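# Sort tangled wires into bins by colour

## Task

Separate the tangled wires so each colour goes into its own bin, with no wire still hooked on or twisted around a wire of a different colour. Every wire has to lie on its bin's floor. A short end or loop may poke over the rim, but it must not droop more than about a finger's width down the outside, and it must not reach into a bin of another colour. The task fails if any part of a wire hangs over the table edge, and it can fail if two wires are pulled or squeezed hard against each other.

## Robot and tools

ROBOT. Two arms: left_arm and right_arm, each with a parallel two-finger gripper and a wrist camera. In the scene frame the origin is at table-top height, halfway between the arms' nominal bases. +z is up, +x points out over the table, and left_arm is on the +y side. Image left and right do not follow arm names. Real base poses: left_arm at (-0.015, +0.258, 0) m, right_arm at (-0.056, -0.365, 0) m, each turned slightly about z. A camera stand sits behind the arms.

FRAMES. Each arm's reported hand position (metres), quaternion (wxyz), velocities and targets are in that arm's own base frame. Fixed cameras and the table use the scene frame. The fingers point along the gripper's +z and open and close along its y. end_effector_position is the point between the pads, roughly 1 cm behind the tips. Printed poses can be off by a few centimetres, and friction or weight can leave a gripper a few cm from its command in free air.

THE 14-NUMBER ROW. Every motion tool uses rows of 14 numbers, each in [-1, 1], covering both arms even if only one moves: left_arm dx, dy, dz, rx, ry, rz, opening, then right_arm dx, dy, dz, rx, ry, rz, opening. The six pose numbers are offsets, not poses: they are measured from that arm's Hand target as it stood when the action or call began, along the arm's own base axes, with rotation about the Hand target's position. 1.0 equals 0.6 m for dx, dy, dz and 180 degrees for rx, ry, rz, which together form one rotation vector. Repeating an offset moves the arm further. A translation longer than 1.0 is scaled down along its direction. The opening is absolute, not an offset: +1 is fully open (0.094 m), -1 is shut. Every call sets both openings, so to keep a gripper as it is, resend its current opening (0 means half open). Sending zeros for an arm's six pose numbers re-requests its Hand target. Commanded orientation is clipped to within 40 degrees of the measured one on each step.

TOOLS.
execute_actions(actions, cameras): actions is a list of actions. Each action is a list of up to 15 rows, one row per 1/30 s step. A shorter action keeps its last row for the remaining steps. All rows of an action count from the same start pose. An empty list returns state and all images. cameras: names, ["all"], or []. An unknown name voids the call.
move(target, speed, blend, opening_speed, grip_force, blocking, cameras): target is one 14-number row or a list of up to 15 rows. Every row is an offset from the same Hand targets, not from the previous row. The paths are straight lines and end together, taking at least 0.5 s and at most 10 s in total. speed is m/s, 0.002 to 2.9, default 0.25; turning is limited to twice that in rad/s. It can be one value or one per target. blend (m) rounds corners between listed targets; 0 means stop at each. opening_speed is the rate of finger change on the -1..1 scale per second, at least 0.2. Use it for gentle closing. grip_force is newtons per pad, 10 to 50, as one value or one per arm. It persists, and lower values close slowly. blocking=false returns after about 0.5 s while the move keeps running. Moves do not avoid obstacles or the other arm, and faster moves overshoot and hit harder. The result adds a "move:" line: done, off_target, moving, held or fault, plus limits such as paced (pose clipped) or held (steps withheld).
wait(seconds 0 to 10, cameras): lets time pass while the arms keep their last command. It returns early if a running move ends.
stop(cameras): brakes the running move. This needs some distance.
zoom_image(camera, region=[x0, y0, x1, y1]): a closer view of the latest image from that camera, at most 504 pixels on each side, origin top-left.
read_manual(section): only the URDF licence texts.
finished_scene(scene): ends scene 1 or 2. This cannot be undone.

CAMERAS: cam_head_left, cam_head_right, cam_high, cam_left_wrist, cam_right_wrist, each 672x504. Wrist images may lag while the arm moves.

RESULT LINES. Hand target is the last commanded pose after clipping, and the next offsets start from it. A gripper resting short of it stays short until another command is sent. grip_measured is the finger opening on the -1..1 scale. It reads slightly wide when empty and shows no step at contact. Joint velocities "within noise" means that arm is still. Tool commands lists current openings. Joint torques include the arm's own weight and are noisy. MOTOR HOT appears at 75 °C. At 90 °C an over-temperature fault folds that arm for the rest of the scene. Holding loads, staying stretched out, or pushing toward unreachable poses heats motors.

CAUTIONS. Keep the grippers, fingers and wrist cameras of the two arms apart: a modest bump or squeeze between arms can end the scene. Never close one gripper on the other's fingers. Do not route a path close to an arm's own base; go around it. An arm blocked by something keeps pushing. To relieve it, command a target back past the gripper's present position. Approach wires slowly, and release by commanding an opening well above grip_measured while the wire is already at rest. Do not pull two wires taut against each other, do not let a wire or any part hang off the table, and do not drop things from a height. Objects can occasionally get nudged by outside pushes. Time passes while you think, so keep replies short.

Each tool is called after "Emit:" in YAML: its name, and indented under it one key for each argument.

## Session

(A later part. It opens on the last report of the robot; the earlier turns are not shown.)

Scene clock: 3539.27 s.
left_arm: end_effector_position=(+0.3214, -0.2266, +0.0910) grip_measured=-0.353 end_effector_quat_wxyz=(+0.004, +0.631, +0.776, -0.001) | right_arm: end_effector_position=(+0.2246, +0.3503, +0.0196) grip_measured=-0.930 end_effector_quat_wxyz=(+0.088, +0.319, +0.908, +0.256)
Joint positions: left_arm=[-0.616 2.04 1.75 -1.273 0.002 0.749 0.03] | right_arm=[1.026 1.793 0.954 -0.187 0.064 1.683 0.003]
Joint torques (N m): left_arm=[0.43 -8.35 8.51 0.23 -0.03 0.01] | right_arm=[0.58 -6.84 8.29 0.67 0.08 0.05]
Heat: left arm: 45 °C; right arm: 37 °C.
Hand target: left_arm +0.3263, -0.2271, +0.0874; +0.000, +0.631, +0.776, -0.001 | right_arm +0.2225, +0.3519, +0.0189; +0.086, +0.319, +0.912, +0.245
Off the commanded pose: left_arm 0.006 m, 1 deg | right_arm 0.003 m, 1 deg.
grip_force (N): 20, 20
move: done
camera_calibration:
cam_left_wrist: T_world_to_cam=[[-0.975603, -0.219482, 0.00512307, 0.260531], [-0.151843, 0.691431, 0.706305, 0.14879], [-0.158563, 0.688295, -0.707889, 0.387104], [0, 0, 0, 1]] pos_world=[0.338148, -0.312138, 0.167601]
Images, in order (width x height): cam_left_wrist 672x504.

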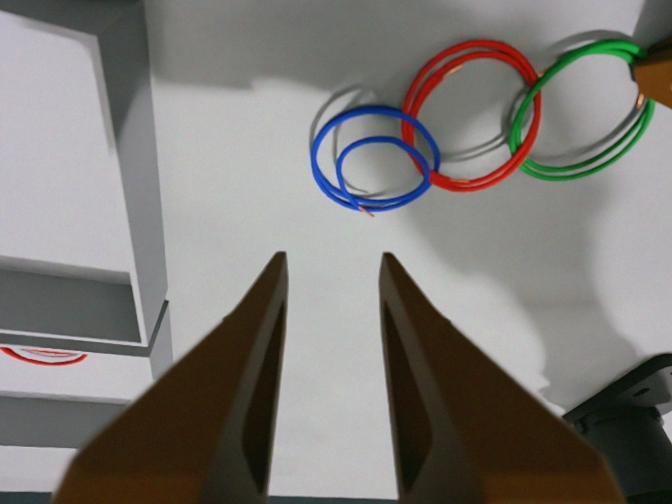

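Emit:
move:
  target: [0.0037, 0.009, -0.087, 0, 0, 0, -0.35, 0, 0, 0, 0, 0, 0, -1]
  speed: 0.15
  cameras: ["cam_left_wrist"]

Scene clock: 3574.17 s.
left_arm: end_effector_position=(+0.3267, -0.2233, +0.0439) grip_measured=-0.353 end_effector_quat_wxyz=(+0.005, +0.631, +0.776, -0.001) | right_arm: end_effector_position=(+0.2246, +0.3503, +0.0196) grip_measured=-0.930 end_effector_quat_wxyz=(+0.088, +0.319, +0.908, +0.256)
Joint positions: left_arm=[-0.601 2.074 1.612 -1.099 0.002 0.765 0.03] | right_arm=[1.026 1.793 0.954 -0.187 0.064 1.683 0.003]
Joint torques (N m): left_arm=[0.38 -9.06 5.76 0.47 -0.03 0.05] | right_arm=[0.62 -7.01 8.32 0.68 0.07 0.04]
Heat: left arm: 43 °C; right arm: 37 °C.
Hand target: left_arm +0.3285, -0.2218, +0.0353; +0.000, +0.631, +0.776, -0.001 | right_arm +0.2225, +0.3519, +0.0189; +0.086, +0.319, +0.912, +0.245
Off the commanded pose: left_arm 0.009 m, 1 deg | right_arm 0.003 m, 1 deg.
grip_force (N): 20, 20
move: done
camera_calibration:
cam_left_wrist: T_world_to_cam=[[-0.975862, -0.218355, 0.00391541, 0.26706], [-0.15204, 0.692143, 0.705565, 0.18093], [-0.156774, 0.687938, -0.708634, 0.351659], [0, 0, 0, 1]] pos_world=[0.343253, -0.308835, 0.120494]
Images, in order (width x height): cam_left_wrist 672x504.

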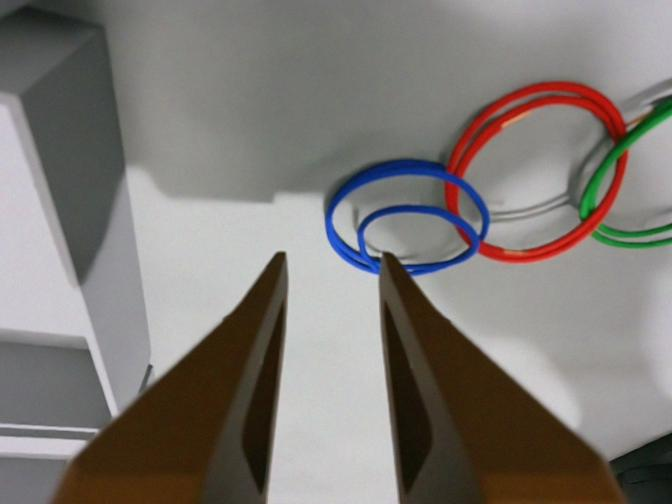

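Emit:
move:
  target: [-0.004, 0.006, -0.057, 0, 0, 0, -0.35, 0, 0, 0, 0, 0, 0, -1]
  speed: 0.1
  cameras: ["cam_left_wrist"]

Scene clock: 3581.03 s.
left_arm: end_effector_position=(+0.3240, -0.2193, +0.0171) grip_measured=-0.353 end_effector_quat_wxyz=(+0.005, +0.631, +0.776, +0.000) | right_arm: end_effector_position=(+0.2246, +0.3503, +0.0196) grip_measured=-0.930 end_effector_quat_wxyz=(+0.088, +0.319, +0.908, +0.256)
Joint positions: left_arm=[-0.597 2.086 1.521 -0.996 0.001 0.769 0.03] | right_arm=[1.026 1.793 0.954 -0.187 0.064 1.683 0.003]
Joint torques (N m): left_arm=[0.4 -8.1 4.64 0.76 -0.02 0.06] | right_arm=[0.65 -6.8 8.38 0.7 0.05 0.04]
Heat: left arm: 43 °C; right arm: 37 °C.
Hand target: left_arm +0.3261, -0.2180, +0.0010; +0.000, +0.631, +0.776, -0.001 | right_arm +0.2225, +0.3519, +0.0189; +0.086, +0.319, +0.912, +0.245
Off the commanded pose: left_arm 0.016 m, 1 deg | right_arm 0.003 m, 1 deg.
grip_force (N): 20, 20
move: off_target (left_arm)
camera_calibration:
cam_left_wrist: T_world_to_cam=[[-0.975861, -0.218361, 0.00380642, 0.265412], [-0.151942, 0.691345, 0.706368, 0.196304], [-0.156875, 0.688739, -0.707834, 0.329697], [0, 0, 0, 1]] pos_world=[0.340553, -0.304833, 0.0936975]
Images, in order (width x height): cam_left_wrist 672x504.

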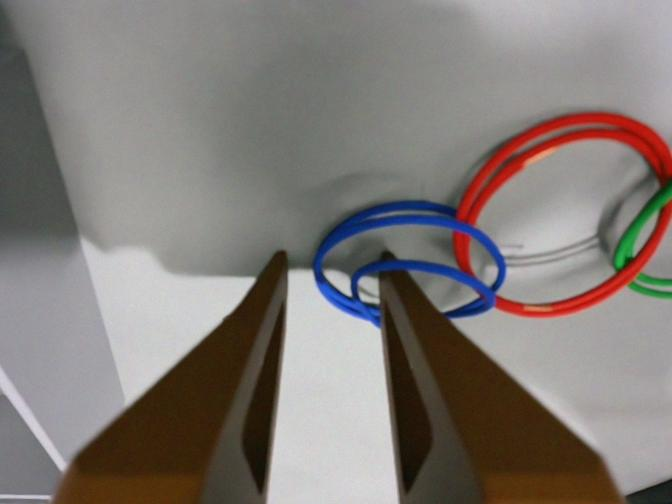

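Emit:
move:
  target: [0, 0, 0, 0, 0, 0, -1, 0, 0, 0, 0, 0, 0, -1]
  speed: 0.05
  cameras: ["cam_left_wrist"]

Scene clock: 3596.77 s.
left_arm: end_effector_position=(+0.3273, -0.2211, +0.0172) grip_measured=-0.926 end_effector_quat_wxyz=(+0.012, +0.631, +0.775, +0.001) | right_arm: end_effector_position=(+0.2246, +0.3503, +0.0196) grip_measured=-0.930 end_effector_quat_wxyz=(+0.088, +0.319, +0.908, +0.256)
Joint positions: left_arm=[-0.597 2.086 1.521 -0.981 -0.001 0.77 0.003] | right_arm=[1.026 1.793 0.954 -0.187 0.064 1.683 0.003]
Joint torques (N m): left_arm=[0.39 -8.13 4.71 0.62 0 0.05] | right_arm=[0.61 -6.91 8.31 0.68 0.09 0.01]
Heat: left arm: 43 °C; right arm: 37 °C.
Hand target: left_arm +0.3261, -0.2181, +0.0010; -0.001, +0.631, +0.776, -0.001 | right_arm +0.2225, +0.3518, +0.0189; +0.086, +0.319, +0.912, +0.245
Off the commanded pose: left_arm 0.017 m, 1 deg | right_arm 0.003 m, 1 deg.
grip_force (N): 20, 20
move: off_target (left_arm)
camera_calibration:
cam_left_wrist: T_world_to_cam=[[-0.975892, -0.21811, -0.00799082, 0.268495], [-0.161356, 0.696336, 0.699342, 0.202377], [-0.146969, 0.683772, -0.714742, 0.327276], [0, 0, 0, 1]] pos_world=[0.342776, -0.306144, 0.0945325]
Images, in order (width x height): cam_left_wrist 672x504.

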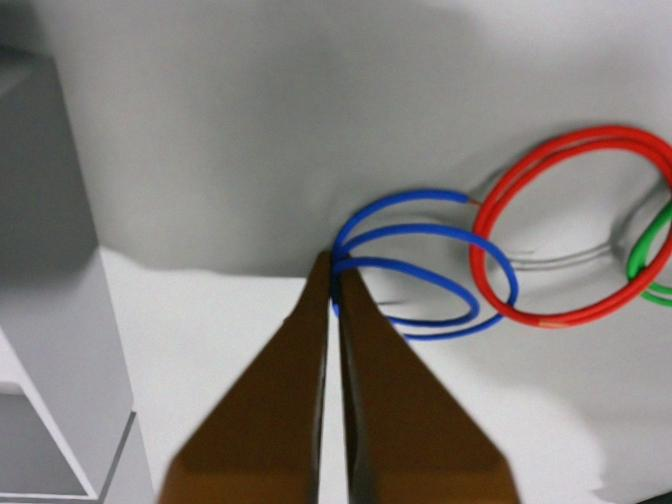

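Emit:
move:
  target:
    - [0, 0, 0.085, 0, 0, 0, -1, 0, 0, 0, 0, 0, 0, -1]
    - [-0.0067, 0.0158, 0.085, 0, 0, 0.1222, -1, 0, 0, 0, 0, 0, 0, -1]
    - [-0.0189, 0.0279, 0.085, 0, 0, 0.2444, -1, 0, 0, 0, 0, 0, 0, -1]
  speed: [0.1, 0.2, 0.2]
  blend: [0.004, 0.004, 0]
  cameras: ["cam_left_wrist", "cam_right_wrist"]

Scene clock: 3614.17 s.
left_arm: end_effector_position=(+0.3101, -0.1999, +0.0375) grip_measured=-0.931 end_effector_quat_wxyz=(-0.026, +0.300, +0.954, +0.008) | right_arm: end_effector_position=(+0.2246, +0.3503, +0.0196) grip_measured=-0.930 end_effector_quat_wxyz=(+0.088, +0.319, +0.908, +0.256)
Joint positions: left_arm=[-0.576 2.04 1.534 -1.119 -0.001 0.034 0.003] | right_arm=[1.026 1.793 0.954 -0.187 0.064 1.683 0.003]
Joint torques (N m): left_arm=[0.34 -13.91 5.18 0.32 -0.01 -0.08] | right_arm=[0.54 -6.8 8.46 0.7 0.08 0.05]
Heat: left arm: 44 °C; right arm: 36 °C.
Hand target: left_arm +0.3148, -0.2013, +0.0521; +0.000, +0.295, +0.956, -0.001 | right_arm +0.2225, +0.3519, +0.0189; +0.086, +0.319, +0.912, +0.245
Off the commanded pose: left_arm 0.015 m, 3 deg | right_arm 0.003 m, 1 deg.
grip_force (N): 20, 20
move: off_target (left_arm)
camera_calibration:
cam_left_wrist: T_world_to_cam=[[-0.559303, -0.828909, 0.00952878, 0.00459236], [-0.545351, 0.376582, 0.748851, 0.223927], [-0.624318, 0.413638, -0.662669, 0.416875], [0, 0, 0, 1]] pos_world=[0.38495, -0.252956, 0.108519]
cam_right_wrist: T_world_to_cam=[[-0.528418, -0.691647, -0.49234, 0.367614], [-0.77367, 0.15351, 0.614711, 0.116459], [-0.349584, 0.705733, -0.616224, -0.0394233], [0, 0, 0, 1]] pos_world=[0.270573, 0.264204, 0.0851089]
Images, in order (width x height): cam_left_wrist 672x504, cam_right_wrist 672x504.

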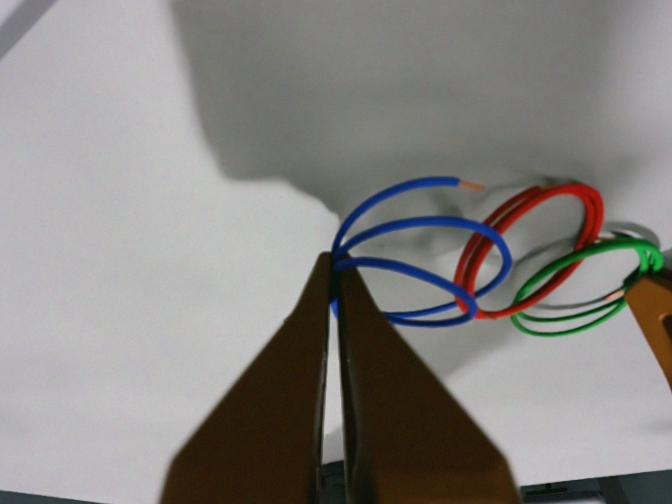

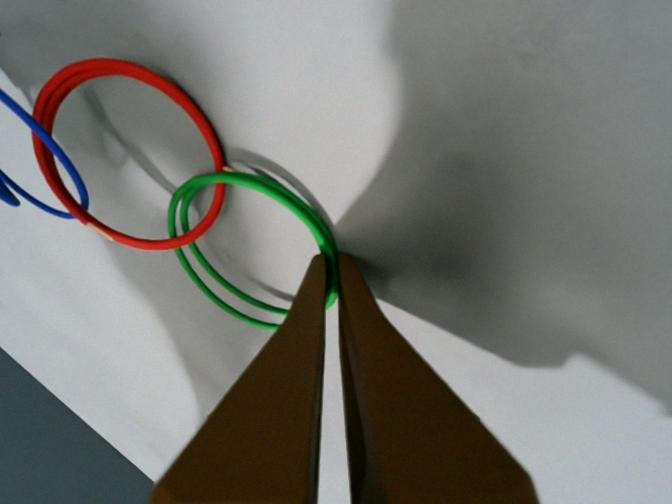

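Emit:
move:
  target:
    - [-0.0158, 0.0068, 0, 0, 0, 0.1222, -1, 0, 0, 0, 0, 0, 0, -1]
    - [-0.0329, 0.0071, 0, 0, 0, 0.2444, -1, 0, 0, 0, 0, 0, 0, -1]
  speed: 0.2
  blend: [0.004, 0]
  cameras: ["cam_left_wrist", "cam_right_wrist"]

Scene clock: 3625.50 s.
left_arm: end_effector_position=(+0.2935, -0.1939, +0.0392) grip_measured=-0.931 end_effector_quat_wxyz=(-0.019, -0.083, +0.996, +0.013) | right_arm: end_effector_position=(+0.2246, +0.3503, +0.0196) grip_measured=-0.930 end_effector_quat_wxyz=(+0.088, +0.319, +0.908, +0.256)
Joint positions: left_arm=[-0.585 1.967 1.434 -1.084 0.003 -0.752 0.003] | right_arm=[1.026 1.793 0.954 -0.187 0.064 1.683 0.003]
Joint torques (N m): left_arm=[-0.54 -13.01 5.11 0.3 -0.03 -0.07] | right_arm=[0.55 -6.87 8.27 0.71 0.07 0.04]
Heat: left arm: 45 °C; right arm: 36 °C.
Hand target: left_arm +0.2950, -0.1971, +0.0520; +0.000, -0.085, +0.996, -0.001 | right_arm +0.2225, +0.3518, +0.0189; +0.086, +0.319, +0.912, +0.245
Off the commanded pose: left_arm 0.013 m, 3 deg | right_arm 0.003 m, 1 deg.
grip_force (N): 20, 20
move: off_target (left_arm)
camera_calibration:
cam_left_wrist: T_world_to_cam=[[0.181015, -0.983273, -0.0202174, -0.245754], [-0.663671, -0.137297, 0.735317, 0.146926], [-0.725792, -0.119686, -0.677422, 0.332103], [0, 0, 0, 1]] pos_world=[0.383034, -0.181723, 0.111969]
cam_right_wrist: T_world_to_cam=[[-0.528418, -0.691647, -0.49234, 0.367614], [-0.77367, 0.15351, 0.614711, 0.116459], [-0.349584, 0.705733, -0.616224, -0.0394233], [0, 0, 0, 1]] pos_world=[0.270573, 0.264204, 0.0851089]
Images, in order (width x height): cam_left_wrist 672x504, cam_right_wrist 672x504.

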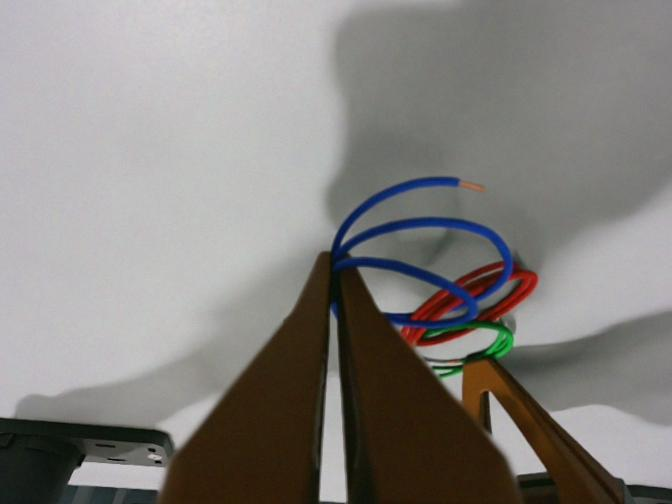

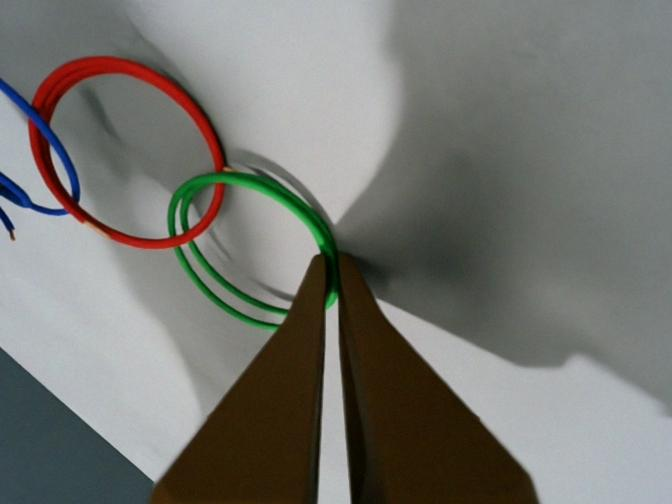

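Emit:
move:
  target:
    - [-0.0161, -0.0062, 0.02, 0, 0, 0.1222, -1, 0, 0, 0, 0, 0, 0, -1]
  speed: 0.2
  cameras: ["cam_left_wrist", "cam_right_wrist"]

Scene clock: 3633.70 s.
left_arm: end_effector_position=(+0.2882, -0.2014, +0.0509) grip_measured=-0.931 end_effector_quat_wxyz=(-0.009, -0.271, +0.962, +0.007) | right_arm: end_effector_position=(+0.2246, +0.3503, +0.0196) grip_measured=-0.930 end_effector_quat_wxyz=(+0.088, +0.319, +0.908, +0.256)
Joint positions: left_arm=[-0.61 1.932 1.434 -1.095 0.005 -1.16 0.003] | right_arm=[1.026 1.793 0.954 -0.187 0.064 1.683 0.003]
Joint torques (N m): left_arm=[-0.53 -12.62 5.52 0.1 -0.07 -0.08] | right_arm=[0.59 -6.84 8.42 0.66 0.06 0.02]
Heat: left arm: 44 °C; right arm: 36 °C.
Hand target: left_arm +0.2853, -0.2008, +0.0641; +0.000, -0.273, +0.962, -0.001 | right_arm +0.2225, +0.3518, +0.0189; +0.086, +0.319, +0.912, +0.245
Off the commanded pose: left_arm 0.014 m, 1 deg | right_arm 0.003 m, 1 deg.
grip_force (N): 20, 20
move: off_target (left_arm)
camera_calibration:
cam_left_wrist: T_world_to_cam=[[0.53557, -0.844447, -0.00863814, -0.326772], [-0.581894, -0.376426, 0.720904, 0.062816], [-0.612017, -0.381068, -0.692981, 0.250566], [0, 0, 0, 1]] pos_world=[0.364912, -0.156813, 0.125531]
cam_right_wrist: T_world_to_cam=[[-0.528418, -0.691647, -0.49234, 0.367614], [-0.77367, 0.15351, 0.614711, 0.116459], [-0.349584, 0.705733, -0.616224, -0.0394233], [0, 0, 0, 1]] pos_world=[0.270573, 0.264204, 0.0851089]
Images, in order (width x height): cam_left_wrist 672x504, cam_right_wrist 672x504.

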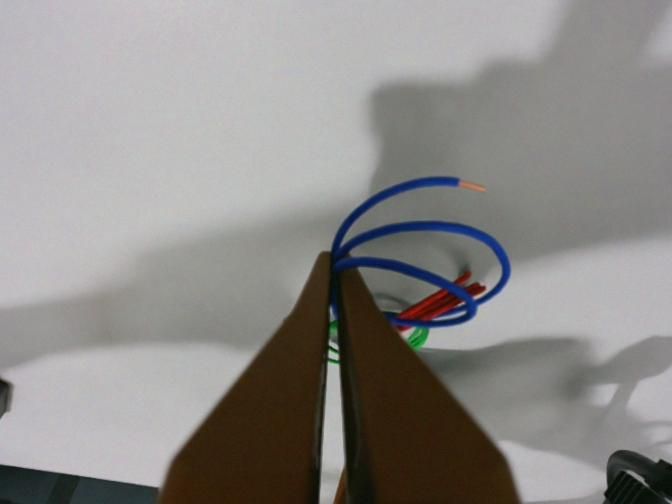

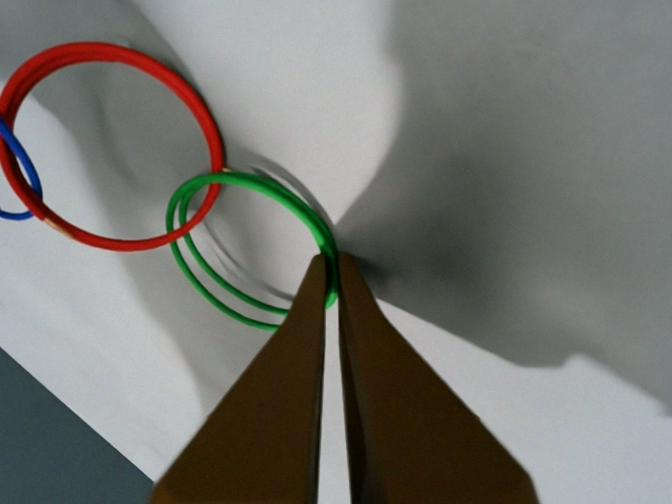

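Emit:
move:
  target:
    - [-0.0096, -0.0137, -0.012, 0, 0, 0, -1, 0, 0, 0, 0, 0, 0, -1]
  speed: 0.1
  cameras: ["cam_left_wrist", "cam_right_wrist"]

Scene clock: 3640.73 s.
left_arm: end_effector_position=(+0.2793, -0.2083, +0.0473) grip_measured=-0.931 end_effector_quat_wxyz=(-0.011, -0.270, +0.963, +0.010) | right_arm: end_effector_position=(+0.2246, +0.3503, +0.0196) grip_measured=-0.930 end_effector_quat_wxyz=(+0.088, +0.319, +0.908, +0.256)
Joint positions: left_arm=[-0.641 1.932 1.419 -1.088 0.005 -1.188 0.003] | right_arm=[1.026 1.793 0.954 -0.187 0.064 1.683 0.003]
Joint torques (N m): left_arm=[-0.4 -12.08 5.14 0.31 -0.07 -0.07] | right_arm=[0.65 -6.87 8.35 0.67 0.05 0.05]
Heat: left arm: 44 °C; right arm: 36 °C.
Hand target: left_arm +0.2796, -0.2090, +0.0569; +0.000, -0.273, +0.962, -0.001 | right_arm +0.2225, +0.3518, +0.0189; +0.086, +0.319, +0.912, +0.245
Off the commanded pose: left_arm 0.010 m, 2 deg | right_arm 0.003 m, 1 deg.
grip_force (N): 20, 20
move: done
camera_calibration:
cam_left_wrist: T_world_to_cam=[[0.53356, -0.845595, -0.0168352, -0.3272], [-0.578082, -0.379148, 0.722542, 0.0559582], [-0.617361, -0.375787, -0.691122, 0.242587], [0, 0, 0, 1]] pos_world=[0.356693, -0.164301, 0.121716]
cam_right_wrist: T_world_to_cam=[[-0.528418, -0.691647, -0.49234, 0.367614], [-0.77367, 0.15351, 0.614711, 0.116459], [-0.349584, 0.705733, -0.616224, -0.0394233], [0, 0, 0, 1]] pos_world=[0.270573, 0.264204, 0.0851089]
Images, in order (width x height): cam_left_wrist 672x504, cam_right_wrist 672x504.

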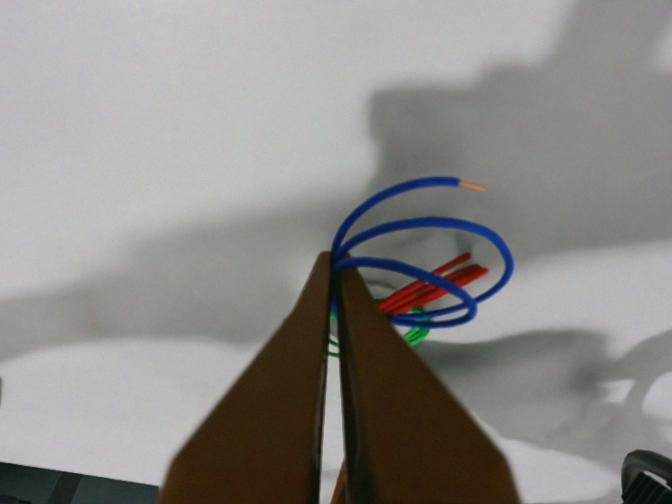

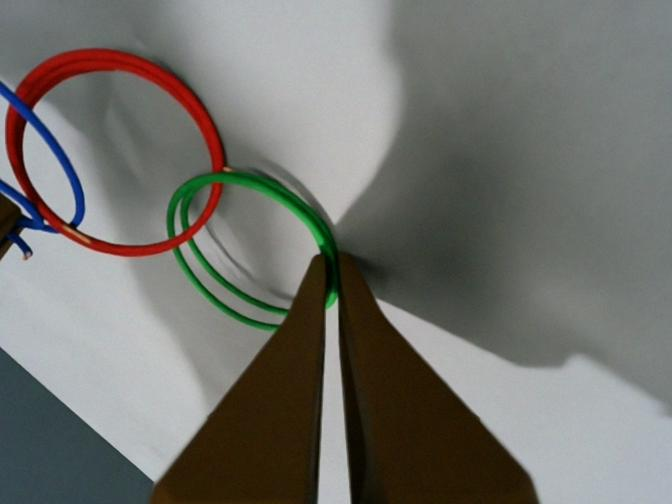

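Emit:
zoom_image:
  camera: "cam_right_wrist"
  region: [0, 60, 160, 290]

Emit:
zoom_image:
  camera: "cam_left_wrist"
  region: [320, 160, 540, 380]

Scaled by 2.191 from the camera's 672x504 image, which has a finer 960x720 frame.

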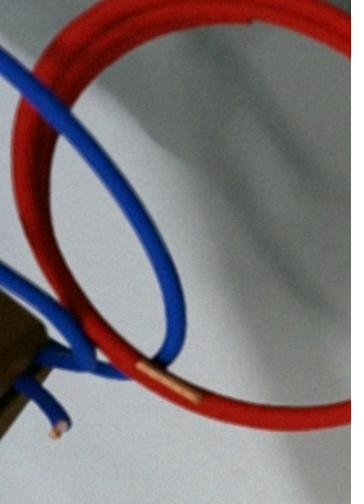

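Scaled by 2.291 from the camera's 672x504 image, which has a finer 960x720 frame.

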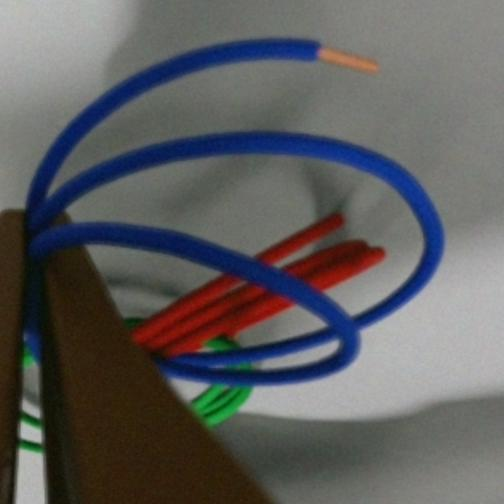

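Emit:
move:
  target:
    - [-0.0126, -0.0117, 0, 0, 0, 0.1222, -1, 0, 0, 0, 0, 0, 0, -1]
  speed: 0.15
  cameras: ["cam_left_wrist", "cam_right_wrist"]

Scene clock: 3668.50 s.
left_arm: end_effector_position=(+0.2732, -0.2153, +0.0453) grip_measured=-0.931 end_effector_quat_wxyz=(-0.009, -0.450, +0.893, +0.013) | right_arm: end_effector_position=(+0.2246, +0.3503, +0.0196) grip_measured=-0.930 end_effector_quat_wxyz=(+0.088, +0.319, +0.908, +0.256)
Joint positions: left_arm=[-0.667 1.932 1.411 -1.081 0.006 -1.601 0.003] | right_arm=[1.026 1.793 0.954 -0.187 0.064 1.683 0.003]
Joint torques (N m): left_arm=[-0.66 -12.53 5.05 0.22 -0.07 -0.11] | right_arm=[0.65 -6.83 8.35 0.65 0.07 0.04]
Heat: left arm: 44 °C; right arm: 36 °C.
Hand target: left_arm +0.2720, -0.2161, +0.0569; +0.000, -0.452, +0.892, -0.001 | right_arm +0.2225, +0.3518, +0.0189; +0.086, +0.319, +0.912, +0.245
Off the commanded pose: left_arm 0.012 m, 2 deg | right_arm 0.003 m, 1 deg.
grip_force (N): 20, 20
move: off_target (left_arm)
camera_calibration:
cam_left_wrist: T_world_to_cam=[[0.81287, -0.58205, -0.0214208, -0.349204], [-0.394763, -0.577608, 0.714515, -0.0412793], [-0.428256, -0.572352, -0.699293, 0.141216], [0, 0, 0, 1]] pos_world=[0.328039, -0.146272, 0.120766]
cam_right_wrist: T_world_to_cam=[[-0.528418, -0.691647, -0.49234, 0.367614], [-0.77367, 0.15351, 0.614711, 0.116459], [-0.349584, 0.705733, -0.616224, -0.0394233], [0, 0, 0, 1]] pos_world=[0.270573, 0.264204, 0.0851089]
Images, in order (width x height): cam_left_wrist 672x504, cam_right_wrist 672x504.

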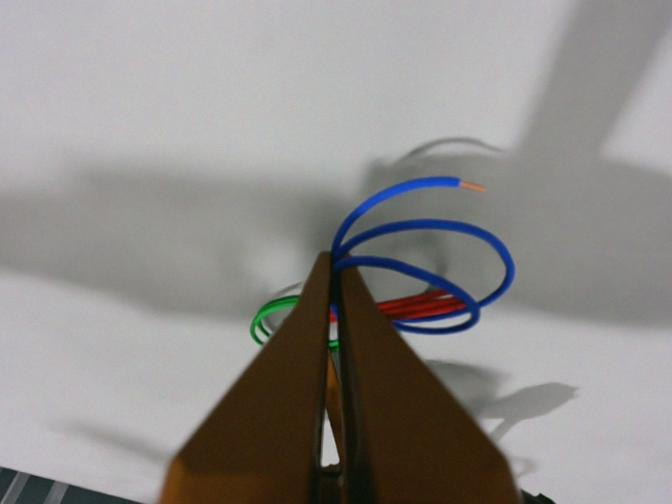

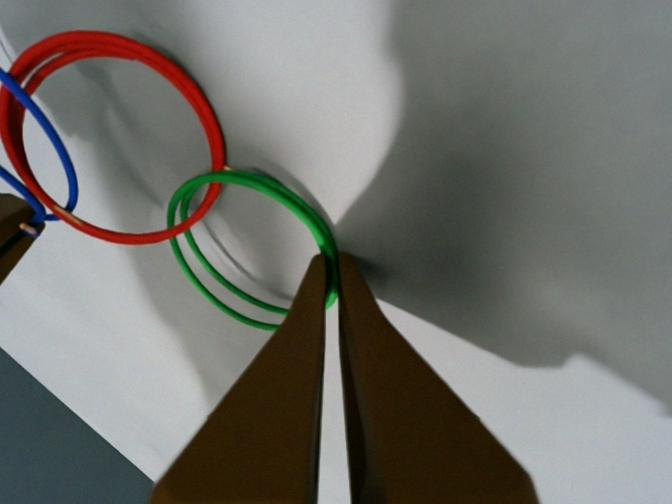

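Emit:
zoom_image:
  camera: "cam_right_wrist"
  region: [0, 60, 130, 260]

Emit:
zoom_image:
  camera: "cam_left_wrist"
  region: [240, 160, 540, 380]

Scaled by 2.520 from the camera's 672x504 image, which has a finer 960x720 frame.

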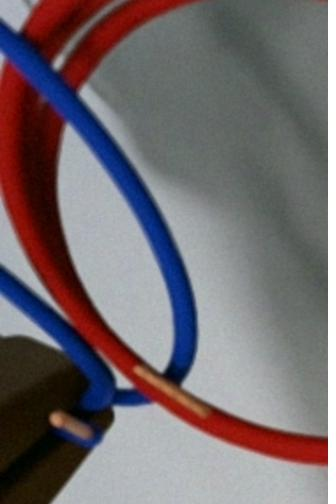

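Scaled by 1.680 from the camera's 672x504 image, which has a finer 960x720 frame.

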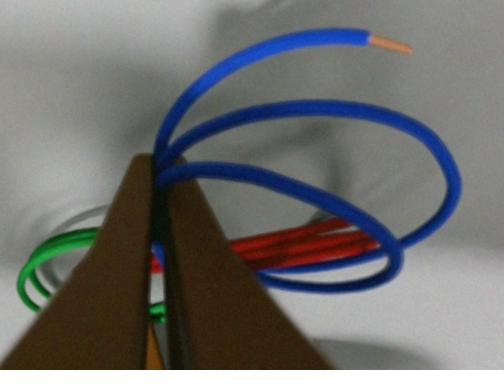

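Emit:
move:
  target:
    - [-0.0050, -0.0089, 0, 0, 0, 0.0722, -1, 0, 0, 0, 0, 0, 0, -1]
    - [-0.0050, -0.0089, -0.08, 0, 0, 0.0722, -1, 0, 0, 0, 0, 0, 0, -1]
  speed: 0.12
  blend: [0.004, 0]

Emit:
move:
  target: [0, 0, 0, 0, 0, 0, -0.35, 0, 0, 0, 0, 0, 0, -1]
  speed: 0.05
  opening_speed: 1.0

Emit:
move:
  target:
    - [0, 0, 0.13, 0, 0, 0, -0.35, 0, 0, 0, 0, 0, 0, -1]
    - [0.0854, -0.0082, 0.13, 0, 0, -0.8056, -0.35, 0, 0, 0, 0, 0, 0, -1]
  speed: [0.2, 0.5]
  blend: [0.01, 0]
  cameras: ["cam_left_wrist", "cam_right_wrist"]

Scene clock: 3690.23 s.
left_arm: end_effector_position=(+0.2732, -0.2228, +0.0178) grip_measured=-0.932 end_effector_quat_wxyz=(+0.001, -0.549, +0.836, -0.014) | right_arm: end_effector_position=(+0.2245, +0.3503, +0.0196) grip_measured=-0.930 end_effector_quat_wxyz=(+0.088, +0.319, +0.908, +0.256)
Joint positions: left_arm=[-0.684 1.932 1.296 -0.908 0.006 -1.847 0.003] | right_arm=[1.026 1.793 0.954 -0.187 0.064 1.683 0.003]
Joint torques (N m): left_arm=[-0.72 -7.53 5.12 0.39 -0.07 -0.09] | right_arm=[0.65 -6.87 8.36 0.64 0.08 0.06]
Heat: left arm: 44 °C; right arm: 36 °C.
Hand target: left_arm +0.2691, -0.2214, +0.0089; +0.001, -0.550, +0.835, -0.001 | right_arm +0.2225, +0.3518, +0.0189; +0.086, +0.319, +0.912, +0.245
Off the commanded pose: left_arm 0.010 m, 1 deg | right_arm 0.003 m, 1 deg.
grip_force (N): 20, 20
move: done

Scene clock: 3691.10 s.
left_arm: end_effector_position=(+0.2746, -0.2239, +0.0179) grip_measured=-0.353 end_effector_quat_wxyz=(+0.002, -0.549, +0.835, -0.017) | right_arm: end_effector_position=(+0.2245, +0.3503, +0.0196) grip_measured=-0.930 end_effector_quat_wxyz=(+0.088, +0.319, +0.908, +0.256)
Joint positions: left_arm=[-0.684 1.932 1.296 -0.901 0.006 -1.847 0.03] | right_arm=[1.026 1.793 0.954 -0.187 0.064 1.683 0.003]
Joint torques (N m): left_arm=[-0.7 -7.56 5.15 0.35 -0.08 -0.07] | right_arm=[0.59 -6.86 8.38 0.68 0.06 0.04]
Heat: left arm: 44 °C; right arm: 36 °C.
Hand target: left_arm +0.2691, -0.2214, +0.0089; +0.001, -0.550, +0.835, -0.001 | right_arm +0.2225, +0.3518, +0.0189; +0.086, +0.319, +0.912, +0.245
Off the commanded pose: left_arm 0.011 m, 2 deg | right_arm 0.003 m, 1 deg.
grip_force (N): 20, 20
move: off_target (left_arm)

Scene clock: 3695.03 s.
left_arm: end_effector_position=(+0.3152, -0.2258, +0.0901) grip_measured=-0.353 end_effector_quat_wxyz=(+0.004, +0.631, +0.776, -0.001) | right_arm: end_effector_position=(+0.2245, +0.3503, +0.0196) grip_measured=-0.930 end_effector_quat_wxyz=(+0.088, +0.319, +0.908, +0.256)
Joint positions: left_arm=[-0.623 2.019 1.716 -1.26 0.003 0.743 0.03] | right_arm=[1.026 1.793 0.954 -0.187 0.064 1.683 0.003]
Joint torques (N m): left_arm=[0.44 -8.16 8.51 0.23 -0.04 0.07] | right_arm=[0.61 -6.9 8.4 0.67 0.1 0.04]
Heat: left arm: 44 °C; right arm: 36 °C.
Hand target: left_arm +0.3203, -0.2264, +0.0868; -0.001, +0.632, +0.775, -0.001 | right_arm +0.2225, +0.3518, +0.0189; +0.086, +0.319, +0.912, +0.245
Off the commanded pose: left_arm 0.006 m, 0 deg | right_arm 0.003 m, 1 deg.
grip_force (N): 20, 20
move: done
camera_calibration:
cam_left_wrist: T_world_to_cam=[[-0.975854, -0.218329, 0.00648995, 0.254879], [-0.150027, 0.691569, 0.706558, 0.147393], [-0.158751, 0.688524, -0.707625, 0.384952], [0, 0, 0, 1]] pos_world=[0.331949, -0.311334, 0.166606]
cam_right_wrist: T_world_to_cam=[[-0.528507, -0.691812, -0.492013, 0.367585], [-0.773567, 0.153732, 0.614785, 0.116382], [-0.349677, 0.705523, -0.616411, -0.0392557], [0, 0, 0, 1]] pos_world=[0.270573, 0.264104, 0.0851092]
Images, in order (width x height): cam_left_wrist 672x504, cam_right_wrist 672x504.

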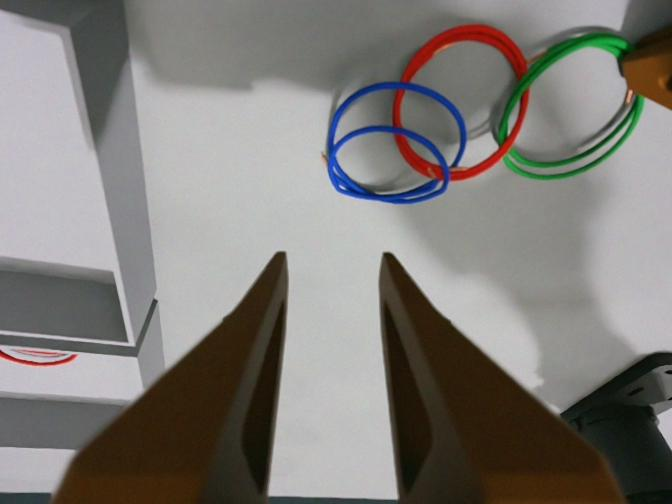

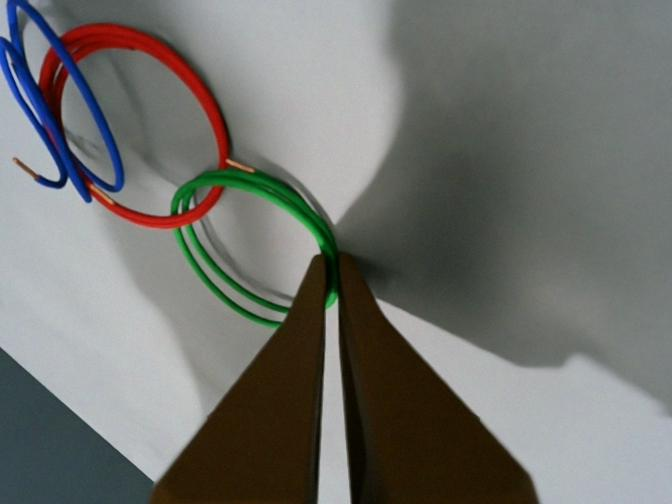

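Emit:
zoom_image:
  camera: "cam_left_wrist"
  region: [310, 10, 550, 220]

Emit:
zoom_image:
  camera: "cam_right_wrist"
  region: [0, 0, 240, 240]

Scaled by 2.100 from the camera's 672x504 image, which has a finer 960x720 frame.

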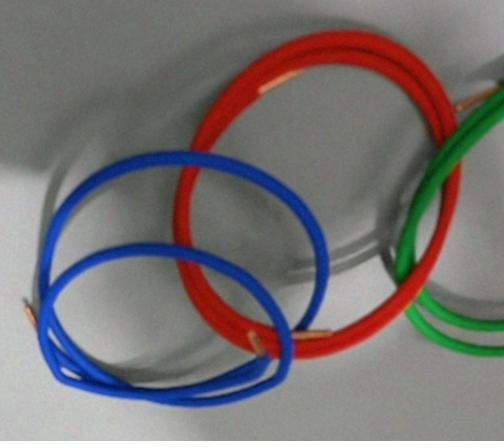

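Scaled by 2.100 from the camera's 672x504 image, which has a finer 960x720 frame.

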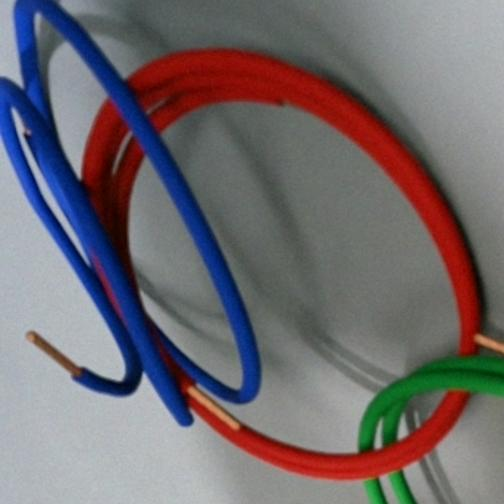

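Emit:
move:
  target: [-0.005, 0.012, -0.095, 0, 0, 0, -0.35, 0, 0, 0, 0, 0, 0, -1]
  speed: 0.15
  cameras: ["cam_left_wrist"]

Scene clock: 3727.33 s.
left_arm: end_effector_position=(+0.3157, -0.2209, +0.0384) grip_measured=-0.353 end_effector_quat_wxyz=(+0.005, +0.632, +0.775, -0.001) | right_arm: end_effector_position=(+0.2245, +0.3503, +0.0196) grip_measured=-0.930 end_effector_quat_wxyz=(+0.088, +0.319, +0.908, +0.256)
Joint positions: left_arm=[-0.612 2.04 1.538 -1.059 0.003 0.755 0.03] | right_arm=[1.026 1.793 0.954 -0.187 0.064 1.683 0.003]
Joint torques (N m): left_arm=[0.38 -8.72 5.67 0.49 -0.04 0.06] | right_arm=[0.68 -6.97 8.32 0.7 0.05 0.05]
Heat: left arm: 45 °C; right arm: 36 °C.
Hand target: left_arm +0.3173, -0.2192, +0.0298; -0.001, +0.632, +0.775, -0.001 | right_arm +0.2225, +0.3518, +0.0189; +0.086, +0.319, +0.912, +0.245
Off the commanded pose: left_arm 0.009 m, 1 deg | right_arm 0.003 m, 1 deg.
grip_force (N): 20, 20
move: done
camera_calibration:
cam_left_wrist: T_world_to_cam=[[-0.976018, -0.21764, 0.00461207, 0.257085], [-0.151145, 0.692761, 0.705151, 0.181276], [-0.156664, 0.687543, -0.709042, 0.344276], [0, 0, 0, 1]] pos_world=[0.332254, -0.306334, 0.115094]
Images, in order (width x height): cam_left_wrist 672x504.

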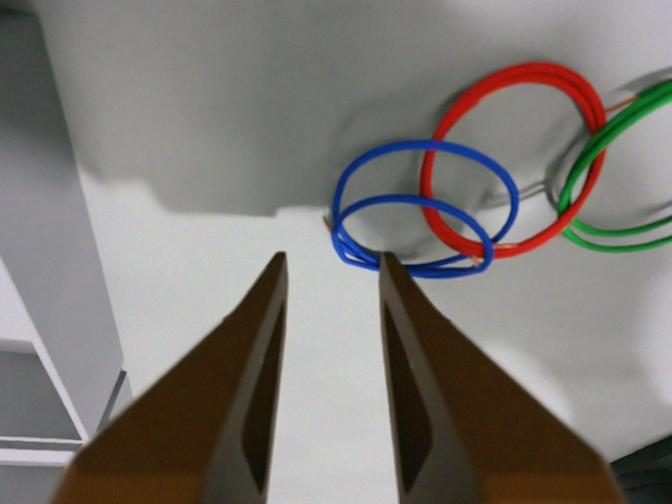

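Emit:
move:
  target: [0.001, 0.006, -0.05, 0, 0, 0, -0.35, 0, 0, 0, 0, 0, 0, -1]
  speed: 0.1
  cameras: ["cam_left_wrist"]

Scene clock: 3732.73 s.
left_arm: end_effector_position=(+0.3157, -0.2179, +0.0169) grip_measured=-0.353 end_effector_quat_wxyz=(+0.006, +0.632, +0.775, -0.001) | right_arm: end_effector_position=(+0.2245, +0.3503, +0.0196) grip_measured=-0.930 end_effector_quat_wxyz=(+0.088, +0.319, +0.908, +0.256)
Joint positions: left_arm=[-0.605 2.057 1.474 -0.977 0.003 0.763 0.03] | right_arm=[1.026 1.793 0.954 -0.187 0.064 1.683 0.003]
Joint torques (N m): left_arm=[0.57 -7.72 4.45 0.78 -0.04 0.06] | right_arm=[0.57 -6.79 8.31 0.68 0.07 0.06]
Heat: left arm: 44 °C; right arm: 36 °C.
Hand target: left_arm +0.3179, -0.2156, -0.0001; -0.001, +0.631, +0.775, -0.001 | right_arm +0.2225, +0.3518, +0.0189; +0.086, +0.319, +0.912, +0.245
Off the commanded pose: left_arm 0.017 m, 1 deg | right_arm 0.003 m, 1 deg.
grip_force (N): 20, 20
move: off_target (left_arm)
camera_calibration:
cam_left_wrist: T_world_to_cam=[[-0.976285, -0.216462, 0.00345224, 0.258202], [-0.15128, 0.693535, 0.704361, 0.194685], [-0.154861, 0.687135, -0.709834, 0.326284], [0, 0, 0, 1]] pos_world=[0.332059, -0.303331, 0.0935873]
Images, in order (width x height): cam_left_wrist 672x504.

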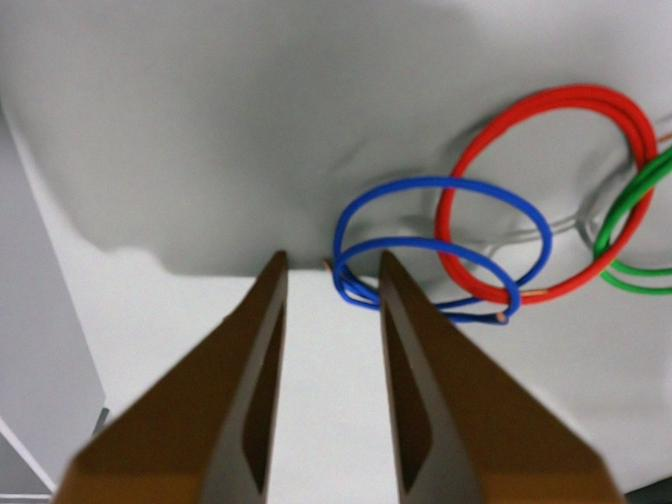

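Emit:
move:
  target: [0, 0, 0, 0, 0, 0, -1, 0, 0, 0, 0, 0, 0, -1]
  speed: 0.05
  cameras: ["cam_left_wrist"]

Scene clock: 3737.70 s.
left_arm: end_effector_position=(+0.3185, -0.2190, +0.0169) grip_measured=-0.904 end_effector_quat_wxyz=(+0.012, +0.632, +0.775, +0.001) | right_arm: end_effector_position=(+0.2245, +0.3503, +0.0196) grip_measured=-0.930 end_effector_quat_wxyz=(+0.088, +0.319, +0.908, +0.256)
Joint positions: left_arm=[-0.605 2.057 1.474 -0.965 -0.001 0.764 0.005] | right_arm=[1.026 1.793 0.954 -0.187 0.064 1.683 0.003]
Joint torques (N m): left_arm=[0.57 -7.71 4.48 0.67 0 0.05] | right_arm=[0.54 -6.83 8.27 0.66 0.05 0.08]
Heat: left arm: 44 °C; right arm: 36 °C.
Hand target: left_arm +0.3179, -0.2156, -0.0001; -0.001, +0.632, +0.775, -0.001 | right_arm +0.2225, +0.3518, +0.0189; +0.086, +0.319, +0.912, +0.245
Off the commanded pose: left_arm 0.017 m, 1 deg | right_arm 0.003 m, 1 deg.
grip_force (N): 20, 20
move: off_target (left_arm)
camera_calibration:
cam_left_wrist: T_world_to_cam=[[-0.976499, -0.215394, -0.00738846, 0.261222], [-0.158862, 0.696196, 0.700053, 0.198876], [-0.145643, 0.684774, -0.714053, 0.324109], [0, 0, 0, 1]] pos_world=[0.333882, -0.304133, 0.0941374]
Images, in order (width x height): cam_left_wrist 672x504.

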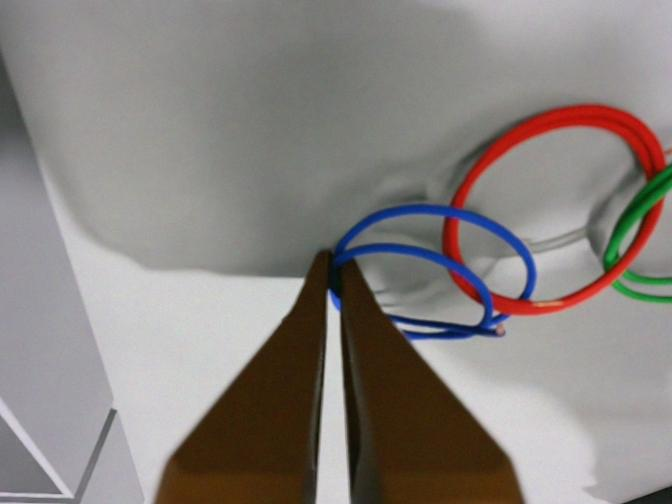

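Emit:
move:
  target:
    - [0, 0, 0.085, 0, 0, 0, -1, 0, 0, 0, 0, 0, 0, -1]
    - [-0.0067, 0.0158, 0.085, 0, 0, 0.1222, -1, 0, 0, 0, 0, 0, 0, -1]
  speed: [0.1, 0.2]
  blend: [0.004, 0]
  cameras: ["cam_left_wrist", "cam_right_wrist"]

Scene clock: 3744.03 s.
left_arm: end_effector_position=(+0.3121, -0.2066, +0.0357) grip_measured=-0.907 end_effector_quat_wxyz=(-0.021, +0.477, +0.879, +0.002) | right_arm: end_effector_position=(+0.2245, +0.3503, +0.0196) grip_measured=-0.930 end_effector_quat_wxyz=(+0.088, +0.319, +0.908, +0.256)
Joint positions: left_arm=[-0.588 2.05 1.541 -1.104 -0.001 0.406 0.004] | right_arm=[1.026 1.793 0.954 -0.187 0.064 1.683 0.003]
Joint torques (N m): left_arm=[0.35 -14.02 5.16 0.22 0 -0.04] | right_arm=[0.64 -6.89 8.42 0.67 0.08 0.07]
Heat: left arm: 44 °C; right arm: 36 °C.
Hand target: left_arm +0.3139, -0.2061, +0.0509; +0.000, +0.472, +0.882, -0.001 | right_arm +0.2225, +0.3518, +0.0189; +0.086, +0.319, +0.912, +0.245
Off the commanded pose: left_arm 0.015 m, 2 deg | right_arm 0.003 m, 1 deg.
grip_force (N): 20, 20
move: off_target (left_arm)
camera_calibration:
cam_left_wrist: T_world_to_cam=[[-0.828767, -0.559077, 0.0240434, 0.139537], [-0.362399, 0.568961, 0.738207, 0.211844], [-0.426394, 0.603089, -0.674145, 0.397462], [0, 0, 0, 1]] pos_world=[0.361891, -0.282224, 0.108207]
cam_right_wrist: T_world_to_cam=[[-0.528507, -0.691812, -0.492013, 0.367585], [-0.773567, 0.153732, 0.614785, 0.116382], [-0.349677, 0.705523, -0.616411, -0.0392557], [0, 0, 0, 1]] pos_world=[0.270573, 0.264104, 0.0851092]
Images, in order (width x height): cam_left_wrist 672x504, cam_right_wrist 672x504.

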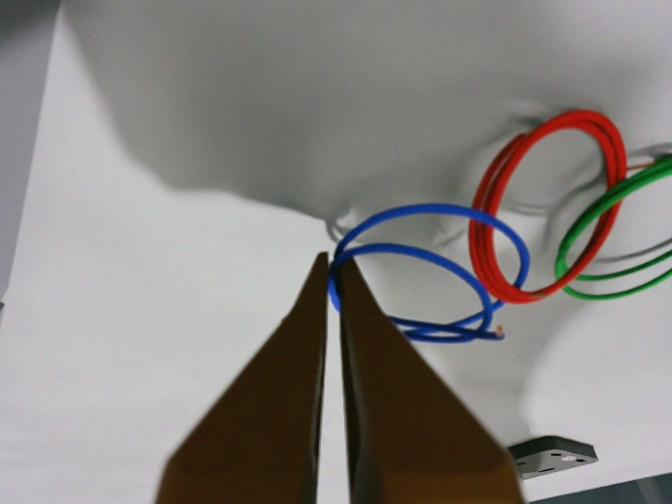

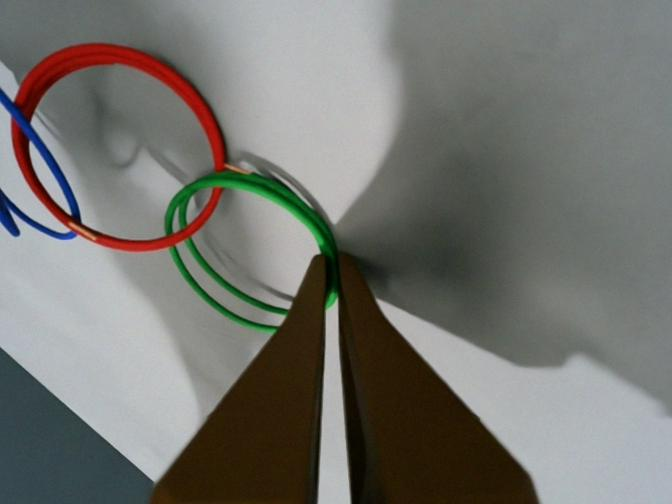

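Emit:
zoom_image:
  camera: "cam_left_wrist"
  region: [320, 100, 640, 360]

Emit:
zoom_image:
  camera: "cam_right_wrist"
  region: [0, 40, 160, 280]

Scaled by 1.575 from the camera's 672x504 image, which has a finer 960x720 frame.

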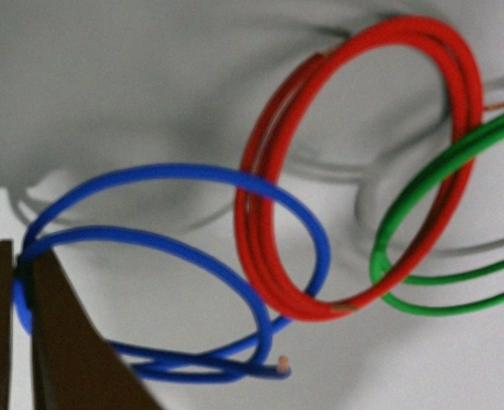

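Scaled by 2.100 from the camera's 672x504 image, which has a finer 960x720 frame.

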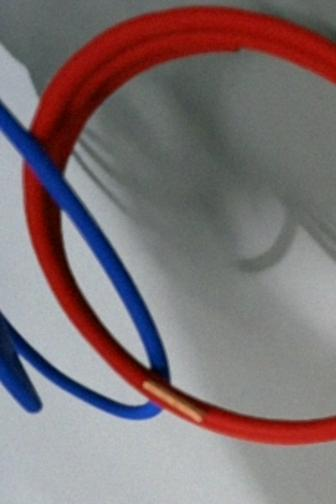

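Emit:
move:
  target:
    - [-0.0122, 0.0121, 0, 0, 0, 0.1222, -1, 0, 0, 0, 0, 0, 0, -1]
  speed: 0.15
  cameras: ["cam_left_wrist", "cam_right_wrist"]

Scene clock: 3760.80 s.
left_arm: end_effector_position=(+0.3020, -0.1973, +0.0369) grip_measured=-0.907 end_effector_quat_wxyz=(-0.026, +0.301, +0.953, +0.008) | right_arm: end_effector_position=(+0.2245, +0.3503, +0.0196) grip_measured=-0.930 end_effector_quat_wxyz=(+0.088, +0.319, +0.908, +0.256)
Joint positions: left_arm=[-0.582 2.01 1.487 -1.102 -0.001 0.029 0.004] | right_arm=[1.026 1.793 0.954 -0.187 0.064 1.683 0.003]
Joint torques (N m): left_arm=[0.36 -13.57 5.16 0.35 0.01 -0.06] | right_arm=[0.68 -6.95 8.27 0.67 0.06 0.03]
Heat: left arm: 44 °C; right arm: 36 °C.
Hand target: left_arm +0.3066, -0.1988, +0.0508; +0.000, +0.295, +0.955, -0.001 | right_arm +0.2225, +0.3518, +0.0189; +0.086, +0.319, +0.912, +0.245
Off the commanded pose: left_arm 0.015 m, 3 deg | right_arm 0.003 m, 1 deg.
grip_force (N): 20, 20
move: off_target (left_arm)
camera_calibration:
cam_left_wrist: T_world_to_cam=[[-0.560346, -0.828211, 0.0088433, 0.0025924], [-0.545419, 0.377009, 0.748587, 0.219108], [-0.623322, 0.414645, -0.662978, 0.410209], [0, 0, 0, 1]] pos_world=[0.37665, -0.25055, 0.107915]
cam_right_wrist: T_world_to_cam=[[-0.528507, -0.691812, -0.492013, 0.367585], [-0.773567, 0.153732, 0.614785, 0.116382], [-0.349677, 0.705523, -0.616411, -0.0392557], [0, 0, 0, 1]] pos_world=[0.270573, 0.264104, 0.0851092]
Images, in order (width x height): cam_left_wrist 672x504, cam_right_wrist 672x504.

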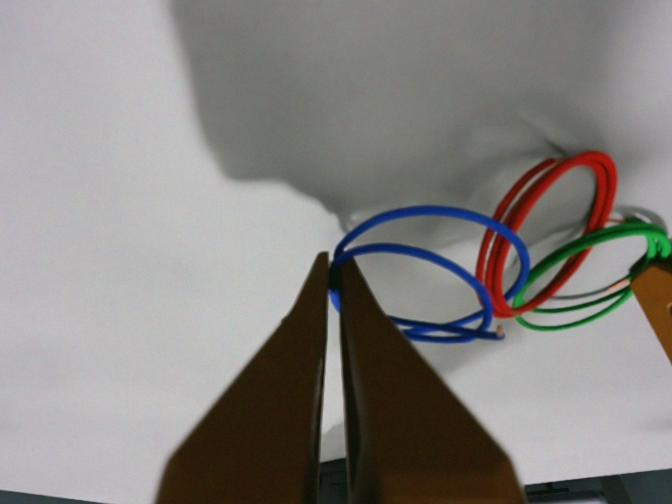

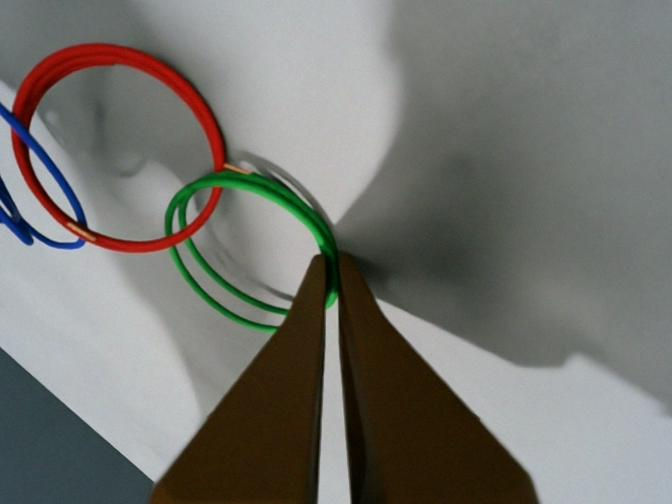

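Emit:
zoom_image:
  camera: "cam_left_wrist"
  region: [440, 190, 560, 360]

Emit:
zoom_image:
  camera: "cam_right_wrist"
  region: [0, 90, 120, 270]

Scaled by 2.965 from the camera's 672x504 image, which has a finer 960x720 frame.

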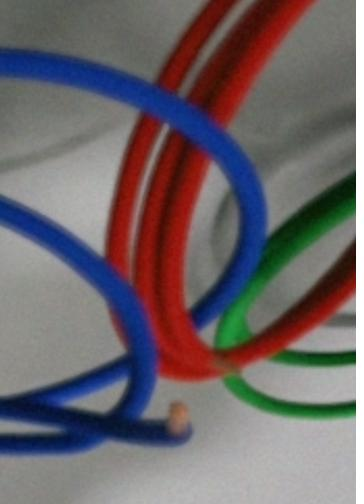

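Scaled by 2.800 from the camera's 672x504 image, which has a finer 960x720 frame.

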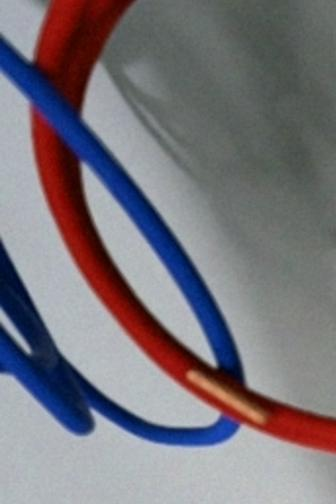

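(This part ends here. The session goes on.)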